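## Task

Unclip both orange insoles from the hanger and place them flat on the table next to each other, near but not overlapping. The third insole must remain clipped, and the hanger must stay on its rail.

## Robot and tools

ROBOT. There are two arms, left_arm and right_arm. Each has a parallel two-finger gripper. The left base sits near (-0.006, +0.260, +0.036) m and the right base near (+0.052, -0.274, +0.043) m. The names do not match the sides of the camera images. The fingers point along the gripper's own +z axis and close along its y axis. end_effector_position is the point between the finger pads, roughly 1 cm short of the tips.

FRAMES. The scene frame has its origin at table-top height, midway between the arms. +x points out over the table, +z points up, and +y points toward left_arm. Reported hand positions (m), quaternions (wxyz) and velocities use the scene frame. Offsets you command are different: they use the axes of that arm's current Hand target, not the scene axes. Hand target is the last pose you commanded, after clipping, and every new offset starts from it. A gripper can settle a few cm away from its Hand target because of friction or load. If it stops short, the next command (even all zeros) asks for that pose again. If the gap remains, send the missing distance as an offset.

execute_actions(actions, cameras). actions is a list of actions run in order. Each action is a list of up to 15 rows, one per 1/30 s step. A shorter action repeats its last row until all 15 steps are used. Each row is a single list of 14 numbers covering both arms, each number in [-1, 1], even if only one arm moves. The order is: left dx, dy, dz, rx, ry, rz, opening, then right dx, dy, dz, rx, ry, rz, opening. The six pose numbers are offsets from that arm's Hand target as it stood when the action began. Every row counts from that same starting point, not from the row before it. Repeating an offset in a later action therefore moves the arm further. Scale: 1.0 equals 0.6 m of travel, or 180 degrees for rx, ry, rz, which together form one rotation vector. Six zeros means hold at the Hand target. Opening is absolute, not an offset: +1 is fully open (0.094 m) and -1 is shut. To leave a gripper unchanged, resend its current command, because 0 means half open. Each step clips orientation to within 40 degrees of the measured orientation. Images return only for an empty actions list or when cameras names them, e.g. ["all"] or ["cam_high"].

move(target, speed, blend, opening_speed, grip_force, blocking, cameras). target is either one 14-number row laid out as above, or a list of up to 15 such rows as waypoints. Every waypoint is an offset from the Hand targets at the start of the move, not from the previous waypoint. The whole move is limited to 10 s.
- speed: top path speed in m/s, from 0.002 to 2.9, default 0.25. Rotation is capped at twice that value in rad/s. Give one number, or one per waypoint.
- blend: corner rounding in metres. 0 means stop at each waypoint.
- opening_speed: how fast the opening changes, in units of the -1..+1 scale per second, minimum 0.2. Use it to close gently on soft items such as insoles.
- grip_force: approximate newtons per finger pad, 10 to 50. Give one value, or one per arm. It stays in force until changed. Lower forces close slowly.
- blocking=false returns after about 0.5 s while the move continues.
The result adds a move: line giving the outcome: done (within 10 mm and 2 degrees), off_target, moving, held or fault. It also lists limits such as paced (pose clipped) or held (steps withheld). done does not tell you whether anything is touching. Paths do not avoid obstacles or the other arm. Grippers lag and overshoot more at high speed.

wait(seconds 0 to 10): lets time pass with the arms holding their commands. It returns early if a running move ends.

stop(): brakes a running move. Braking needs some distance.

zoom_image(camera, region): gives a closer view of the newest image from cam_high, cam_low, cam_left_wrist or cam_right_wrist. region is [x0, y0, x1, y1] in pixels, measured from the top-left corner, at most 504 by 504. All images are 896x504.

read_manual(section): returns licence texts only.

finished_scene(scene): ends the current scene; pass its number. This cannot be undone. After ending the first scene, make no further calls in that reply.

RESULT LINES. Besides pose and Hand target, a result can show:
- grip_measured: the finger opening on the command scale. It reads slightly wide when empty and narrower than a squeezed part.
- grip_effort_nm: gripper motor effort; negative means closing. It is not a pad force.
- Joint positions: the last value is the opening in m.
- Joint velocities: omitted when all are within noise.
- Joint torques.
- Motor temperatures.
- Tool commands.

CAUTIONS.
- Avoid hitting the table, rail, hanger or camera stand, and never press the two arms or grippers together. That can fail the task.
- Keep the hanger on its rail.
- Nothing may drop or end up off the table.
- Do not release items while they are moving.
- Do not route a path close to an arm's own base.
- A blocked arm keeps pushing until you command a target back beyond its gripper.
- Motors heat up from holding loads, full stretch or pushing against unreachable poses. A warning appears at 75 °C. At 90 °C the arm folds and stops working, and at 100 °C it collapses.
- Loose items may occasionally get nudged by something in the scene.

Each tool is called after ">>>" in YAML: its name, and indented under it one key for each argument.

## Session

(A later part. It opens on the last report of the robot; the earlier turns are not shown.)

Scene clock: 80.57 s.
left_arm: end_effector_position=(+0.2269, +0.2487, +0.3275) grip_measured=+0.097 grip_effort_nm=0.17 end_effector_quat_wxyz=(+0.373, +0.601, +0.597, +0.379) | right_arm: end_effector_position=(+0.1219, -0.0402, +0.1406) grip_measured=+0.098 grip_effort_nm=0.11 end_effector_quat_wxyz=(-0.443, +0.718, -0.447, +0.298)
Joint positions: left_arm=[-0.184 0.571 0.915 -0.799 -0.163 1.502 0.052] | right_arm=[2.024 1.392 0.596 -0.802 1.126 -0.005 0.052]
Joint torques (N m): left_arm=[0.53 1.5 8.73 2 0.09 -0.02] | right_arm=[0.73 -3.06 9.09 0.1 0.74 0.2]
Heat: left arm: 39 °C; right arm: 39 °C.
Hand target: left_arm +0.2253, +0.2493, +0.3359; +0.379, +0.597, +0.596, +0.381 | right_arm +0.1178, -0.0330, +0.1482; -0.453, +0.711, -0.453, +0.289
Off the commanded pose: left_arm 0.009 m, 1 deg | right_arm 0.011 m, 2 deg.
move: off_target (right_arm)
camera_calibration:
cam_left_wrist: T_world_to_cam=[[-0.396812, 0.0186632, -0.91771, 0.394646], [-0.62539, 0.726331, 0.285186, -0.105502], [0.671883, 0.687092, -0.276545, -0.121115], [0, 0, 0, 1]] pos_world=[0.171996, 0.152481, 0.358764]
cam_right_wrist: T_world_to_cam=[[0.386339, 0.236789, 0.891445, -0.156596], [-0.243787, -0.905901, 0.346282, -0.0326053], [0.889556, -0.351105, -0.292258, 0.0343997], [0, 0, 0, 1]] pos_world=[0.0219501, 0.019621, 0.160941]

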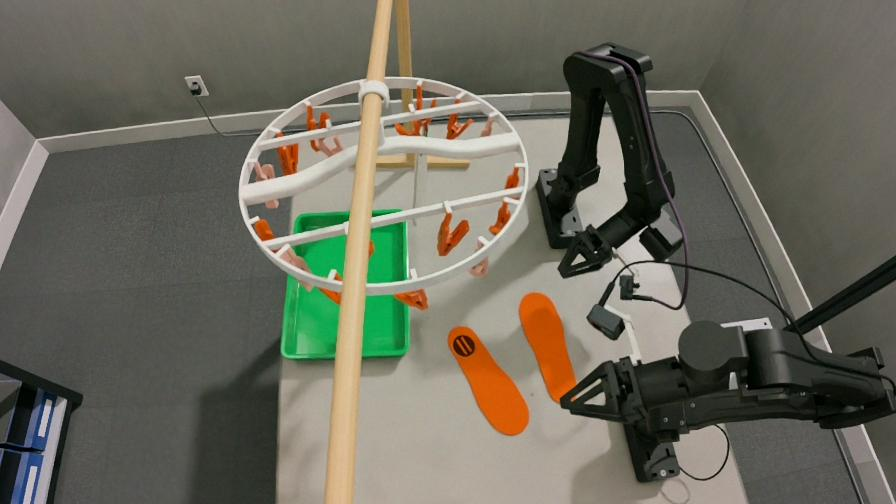

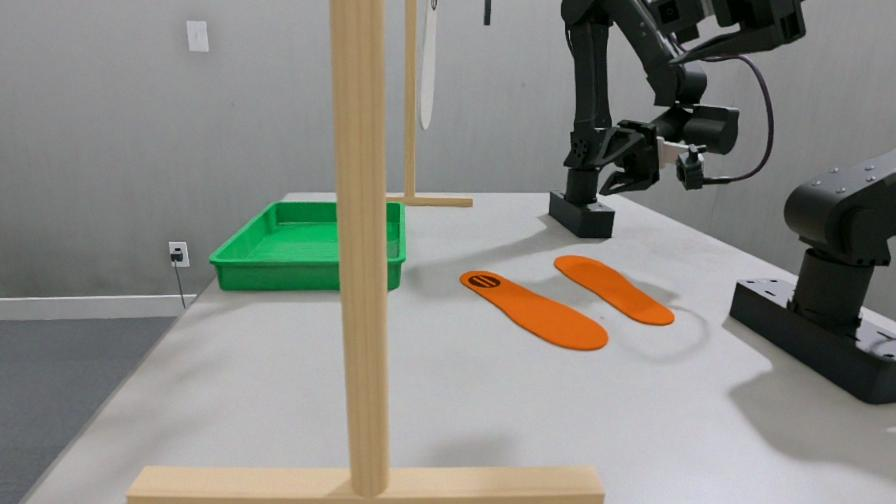

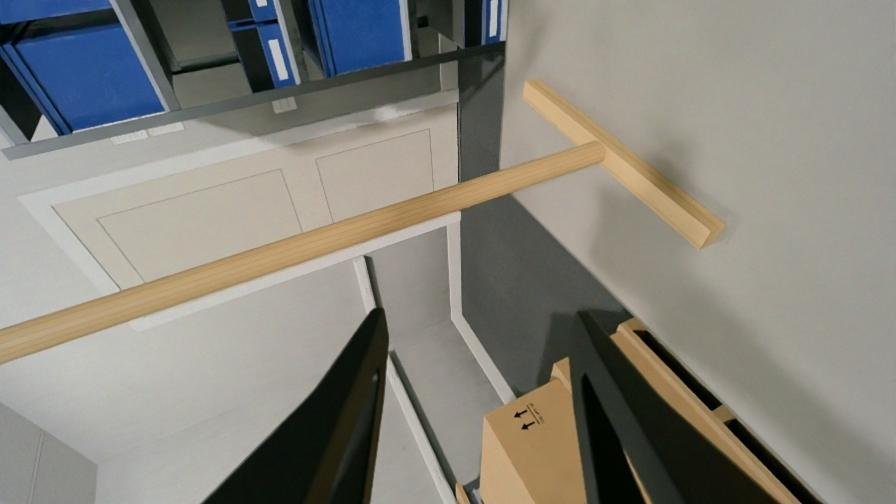

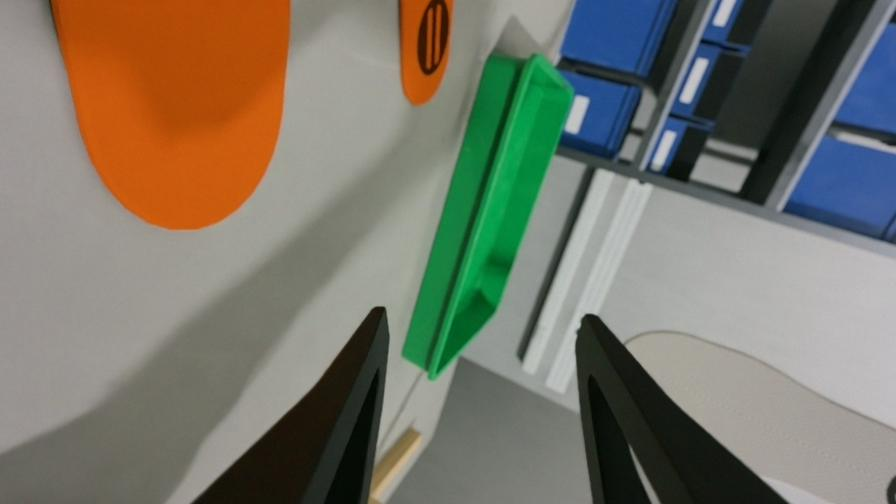

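>>> move:
  target:
    - [0,0,0,0,0,0,0.1,0,0,0,-0.1525,0.152,0.4824,1]
    - [0,0,0,0,0,0,0.1,-0.042,0.156,0.013,-0.1525,0.152,0.4824,1]
  speed: 0.25
  blend: [0.02,0]
  cameras: ["cam_high","cam_low","cam_right_wrist"]

Scene clock: 89.00 s.
left_arm: end_effector_position=(+0.2269, +0.2487, +0.3275) grip_measured=+0.097 grip_effort_nm=0.16 end_effector_quat_wxyz=(+0.373, +0.601, +0.597, +0.379) | right_arm: end_effector_position=(+0.0745, -0.0229, +0.0620) grip_measured=+0.998 grip_effort_nm=0.11 end_effector_quat_wxyz=(+0.241, -0.213, +0.945, +0.056)
Joint positions: left_arm=[-0.184 0.571 0.915 -0.799 -0.163 1.502 0.052] | right_arm=[1.839 1.497 0.692 -0.657 0.489 1.35 0.094]
Joint torques (N m): left_arm=[0.55 1.69 8.55 1.99 0.11 -0.01] | right_arm=[0.54 -4.16 5.18 0.55 0.61 0.11]
Heat: left arm: 39 °C; right arm: 39 °C.
Hand target: left_arm +0.2253, +0.2493, +0.3359; +0.379, +0.597, +0.596, +0.381 | right_arm +0.0778, -0.0239, +0.0601; +0.253, -0.210, +0.943, +0.055
Off the commanded pose: left_arm 0.009 m, 1 deg | right_arm 0.004 m, 1 deg.
move: done; blend cut to 0 m at target 1
camera_calibration:
cam_right_wrist: T_world_to_cam=[[0.456976, -0.889396, -0.0121973, -0.0473286], [-0.859327, -0.444984, 0.252083, 0.0610307], [-0.229629, -0.104714, -0.967629, 0.19056], [0, 0, 0, 1]] pos_world=[0.117832, 0.00501814, 0.168429]
Images, in order (width x height): cam_high 896x504, cam_low 896x504, cam_right_wrist 896x504.

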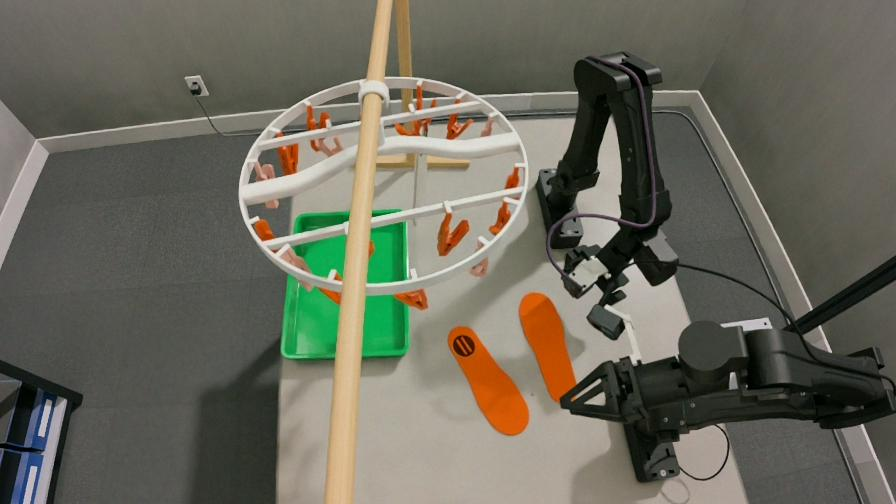

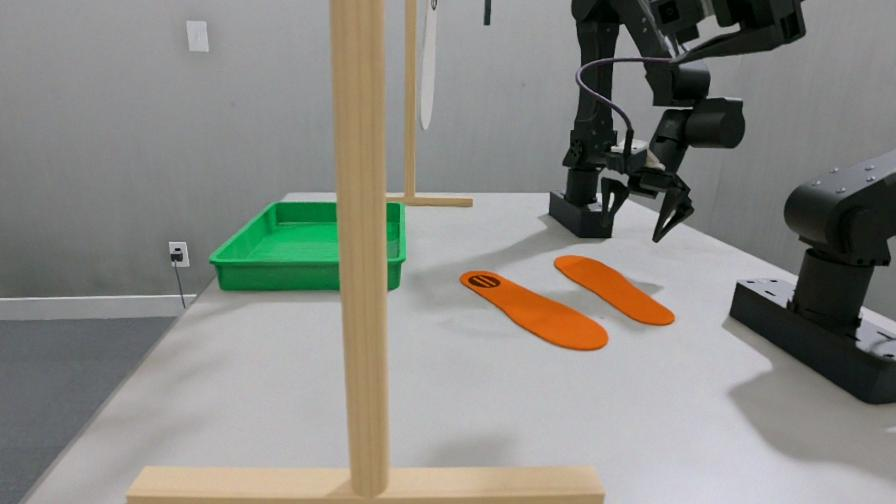

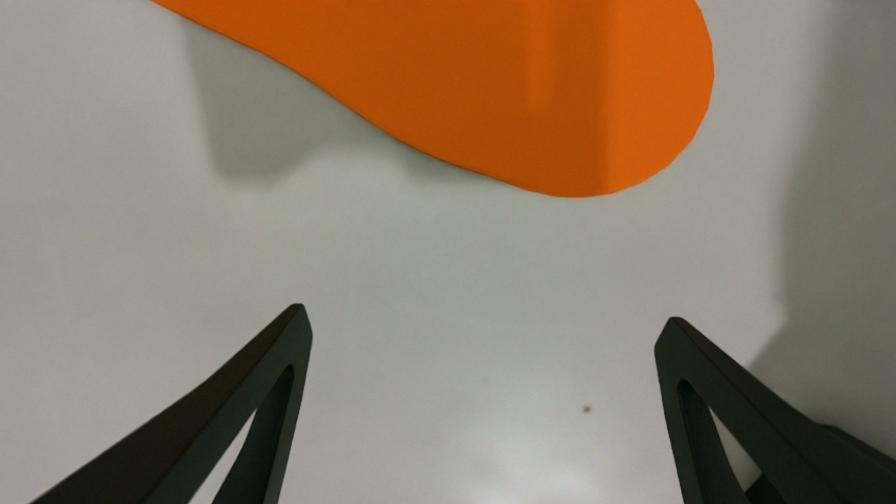

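>>> move:
  target: [0,0,0,0,0,0,0.1,0.039,0.0165,0.068,0,0,0,1]
  speed: 0.1
  cameras: ["cam_right_wrist","cam_low"]

>>> zoom_image:
  camera: "cam_low"
  region: [540, 140, 740, 340]

Scene clock: 91.93 s.
left_arm: end_effector_position=(+0.2269, +0.2487, +0.3275) grip_measured=+0.097 grip_effort_nm=0.16 end_effector_quat_wxyz=(+0.373, +0.601, +0.597, +0.379) | right_arm: end_effector_position=(+0.0707, -0.0124, +0.0150) grip_measured=+0.998 grip_effort_nm=0.11 end_effector_quat_wxyz=(+0.242, -0.212, +0.945, +0.057)
Joint positions: left_arm=[-0.184 0.571 0.915 -0.799 -0.163 1.502 0.052] | right_arm=[1.845 1.682 0.64 -0.423 0.491 1.36 0.094]
Joint torques (N m): left_arm=[0.58 1.73 8.57 2.01 0.09 -0.02] | right_arm=[0.65 -5.14 4.04 0.54 0.62 0.1]
Heat: left arm: 39 °C; right arm: 39 °C.
Hand target: left_arm +0.2253, +0.2493, +0.3359; +0.379, +0.597, +0.596, +0.381 | right_arm +0.0737, -0.0149, +0.0130; +0.253, -0.210, +0.943, +0.056
Off the commanded pose: left_arm 0.009 m, 1 deg | right_arm 0.004 m, 1 deg.
move: done
camera_calibration:
cam_right_wrist: T_world_to_cam=[[0.454713, -0.890524, -0.0142638, -0.0365683], [-0.860538, -0.443418, 0.250708, 0.074406], [-0.229586, -0.101726, -0.967958, 0.145362], [0, 0, 0, 1]] pos_world=[0.11403, 0.0152151, 0.121528]
Images, in order (width x height): cam_low 896x504, cam_right_wrist 896x504.

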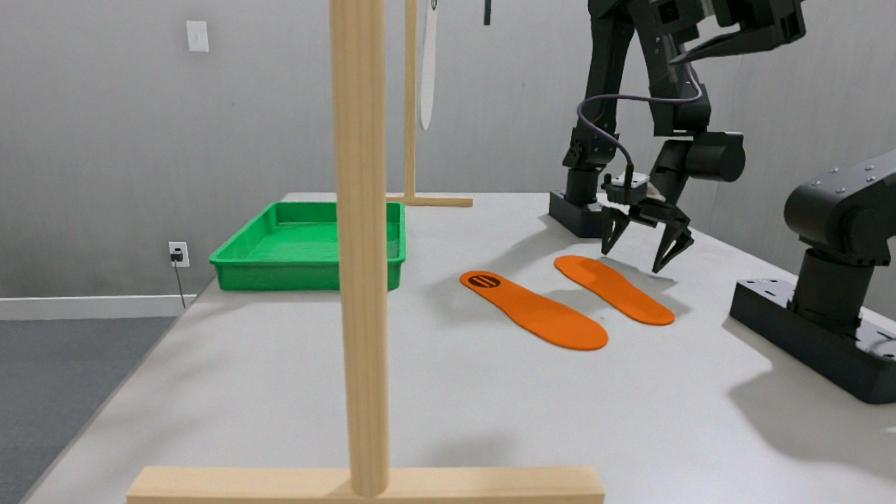

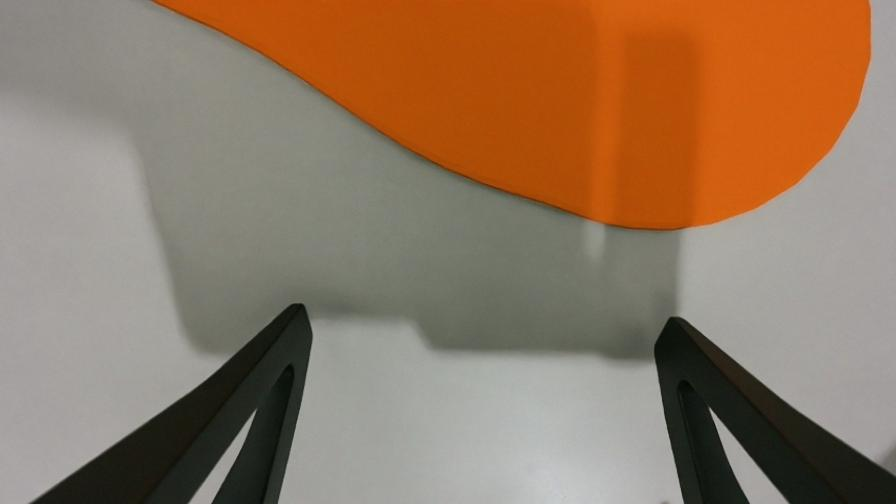

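Scaled by 2.520 from the camera's 896x504 image, which has a finer 1280x720 frame.

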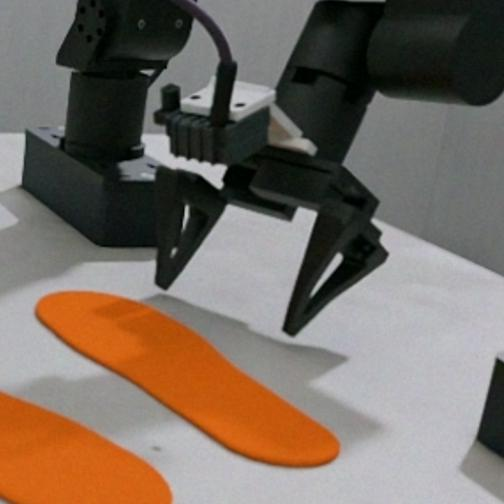

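>>> move:
  target:
    - [0,0,0,0,0,0,0.1,0.005,0,0.0087,0,0,0,1]
    - [0,0,0,0,0,0,0.1,-0.150,-0.009,0.098,0,0,0,1]
  speed: 0.07
  cameras: ["cam_right_wrist","cam_low","cam_high"]

Scene clock: 95.20 s.
left_arm: end_effector_position=(+0.2269, +0.2487, +0.3275) grip_measured=+0.097 grip_effort_nm=0.17 end_effector_quat_wxyz=(+0.373, +0.601, +0.597, +0.379) | right_arm: end_effector_position=(+0.1715, +0.0247, +0.0113) grip_measured=+0.998 grip_effort_nm=0.11 end_effector_quat_wxyz=(+0.258, -0.204, +0.942, +0.063)
Joint positions: left_arm=[-0.184 0.571 0.915 -0.799 -0.163 1.502 0.052] | right_arm=[1.446 1.765 0.684 -0.168 0.437 0.93 0.094]
Joint torques (N m): left_arm=[0.64 1.73 8.7 2 0.08 0] | right_arm=[-0.76 -4.83 6.89 0.74 0.22 -0.16]
Heat: left arm: 39 °C; right arm: 39 °C.
Hand target: left_arm +0.2253, +0.2493, +0.3359; +0.379, +0.597, +0.596, +0.381 | right_arm +0.1732, +0.0258, +0.0072; +0.253, -0.210, +0.943, +0.055
Off the commanded pose: left_arm 0.009 m, 1 deg | right_arm 0.005 m, 1 deg.
move: done
camera_calibration:
cam_right_wrist: T_world_to_cam=[[0.444263, -0.895652, -0.0209298, -0.0475737], [-0.872633, -0.437898, 0.216232, 0.18078], [-0.202833, -0.0777996, -0.976118, 0.163597], [0, 0, 0, 1]] pos_world=[0.212073, 0.0492817, 0.119604]
Images, in order (width x height): cam_high 896x504, cam_low 896x504, cam_right_wrist 896x504.

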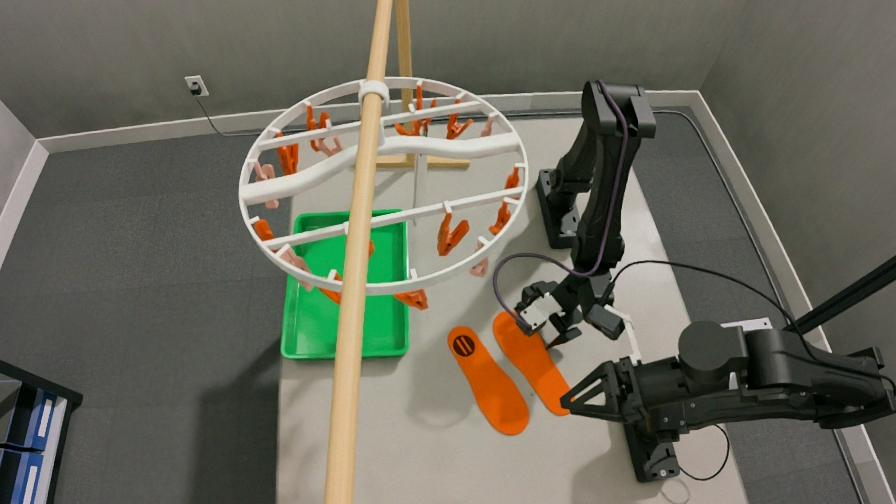

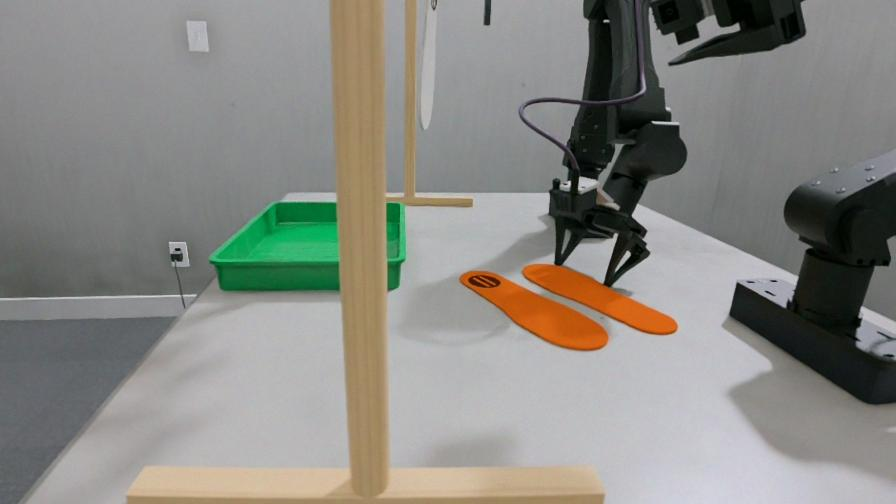

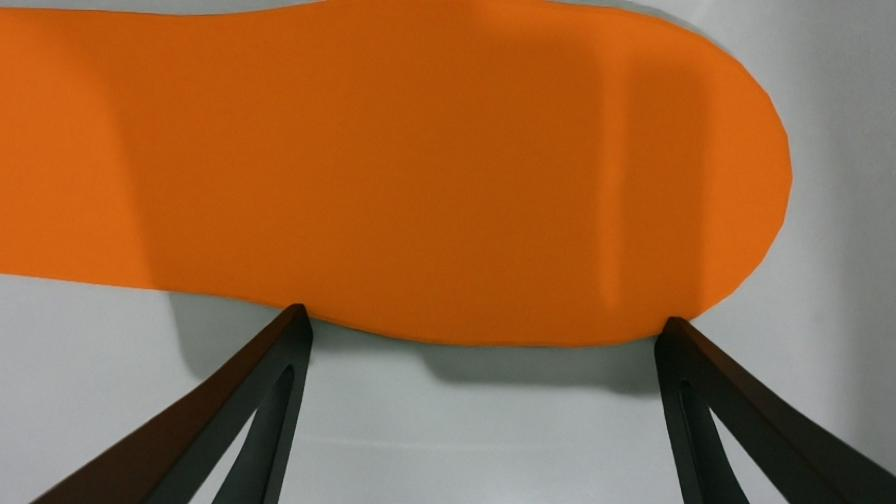

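>>> zoom_image:
  camera: "cam_low"
  region: [450, 240, 690, 370]

>>> zoom_image:
  camera: "cam_high"
  region: [430, 300, 610, 450]

Scaled by 2.100 from the camera's 896x504 image, which has a finer 1280x720 frame.

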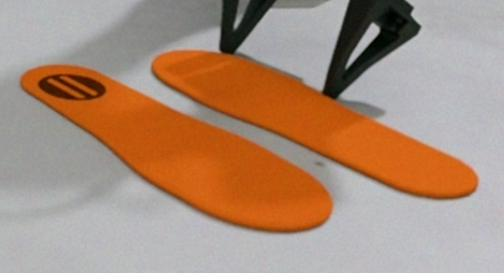

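Scaled by 2.800 from the camera's 896x504 image, which has a finer 1280x720 frame.

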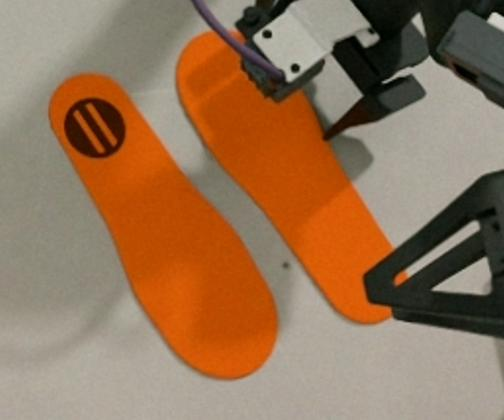

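>>> move:
  target:
    - [0,0,0,0,0,0,0.1,-0.0245,0,0.014,0,0,0,1]
    - [0,0,0,0,0,0,0.1,0.043,0,-0.025,0,0,0,1]
    - [0,0,0,0,0,0,0.1,-0.04,0,-0.169,0,0,0,1]
  speed: [0.06,0.12,0.2]
  cameras: ["cam_low","cam_high"]

>>> zoom_image:
  camera: "cam_high"
  region: [430, 300, 610, 450]

Scene clock: 98.93 s.
left_arm: end_effector_position=(+0.2269, +0.2487, +0.3275) grip_measured=+0.097 grip_effort_nm=0.17 end_effector_quat_wxyz=(+0.373, +0.601, +0.597, +0.379) | right_arm: end_effector_position=(+0.1469, +0.0070, +0.0970) grip_measured=+0.998 grip_effort_nm=0.11 end_effector_quat_wxyz=(+0.248, -0.214, +0.944, +0.046)
Joint positions: left_arm=[-0.184 0.571 0.915 -0.799 -0.163 1.502 0.052] | right_arm=[1.529 1.494 0.836 -0.668 0.451 1.009 0.094]
Joint torques (N m): left_arm=[0.62 1.62 8.68 1.96 0.06 -0.03] | right_arm=[0.87 -6.11 9.55 0.51 0.39 0.11]
Heat: left arm: 39 °C; right arm: 39 °C.
Hand target: left_arm +0.2253, +0.2493, +0.3359; +0.379, +0.597, +0.596, +0.381 | right_arm +0.1460, +0.0132, +0.1070; +0.253, -0.210, +0.943, +0.056
Off the commanded pose: left_arm 0.009 m, 1 deg | right_arm 0.012 m, 1 deg.
move: off_target (right_arm)
Images, in order (width x height): cam_high 896x504, cam_low 896x504.

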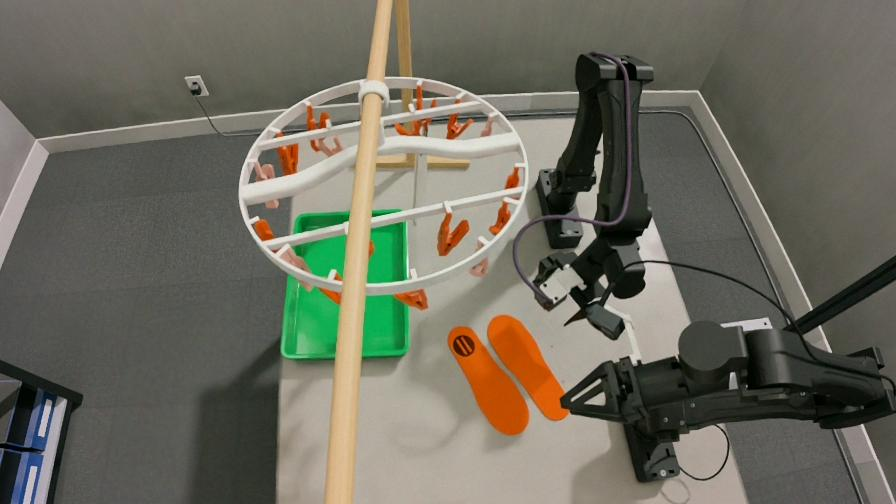

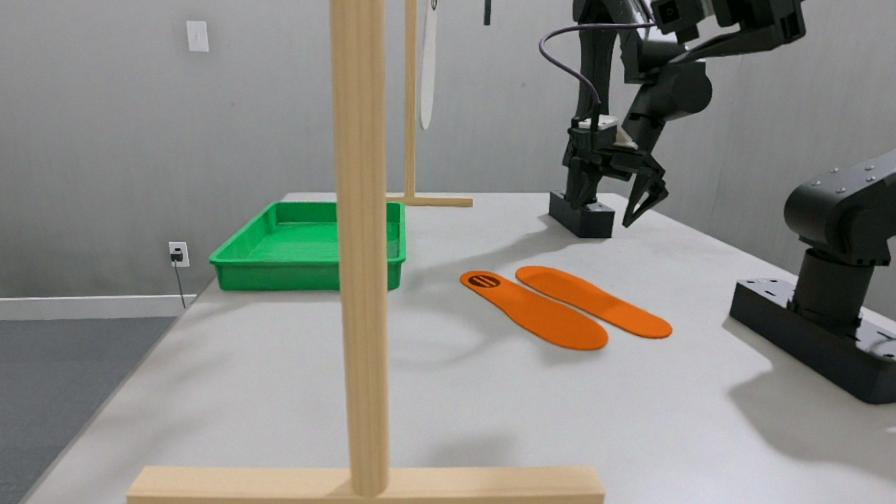

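Scaled by 2.800 from the camera's 896x504 image, which has a finer 1280x720 frame.

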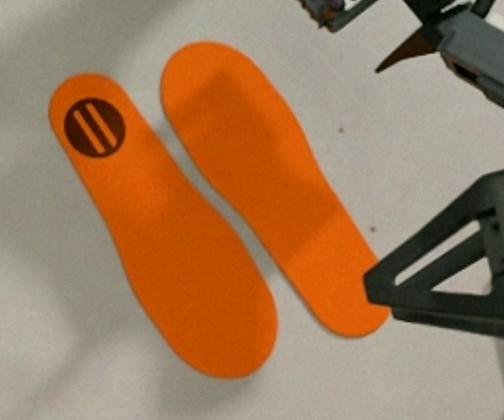

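Good: a small gap with no overlap.

>>> finished_scene:
  scene: 2

The scene is finished: the task was done.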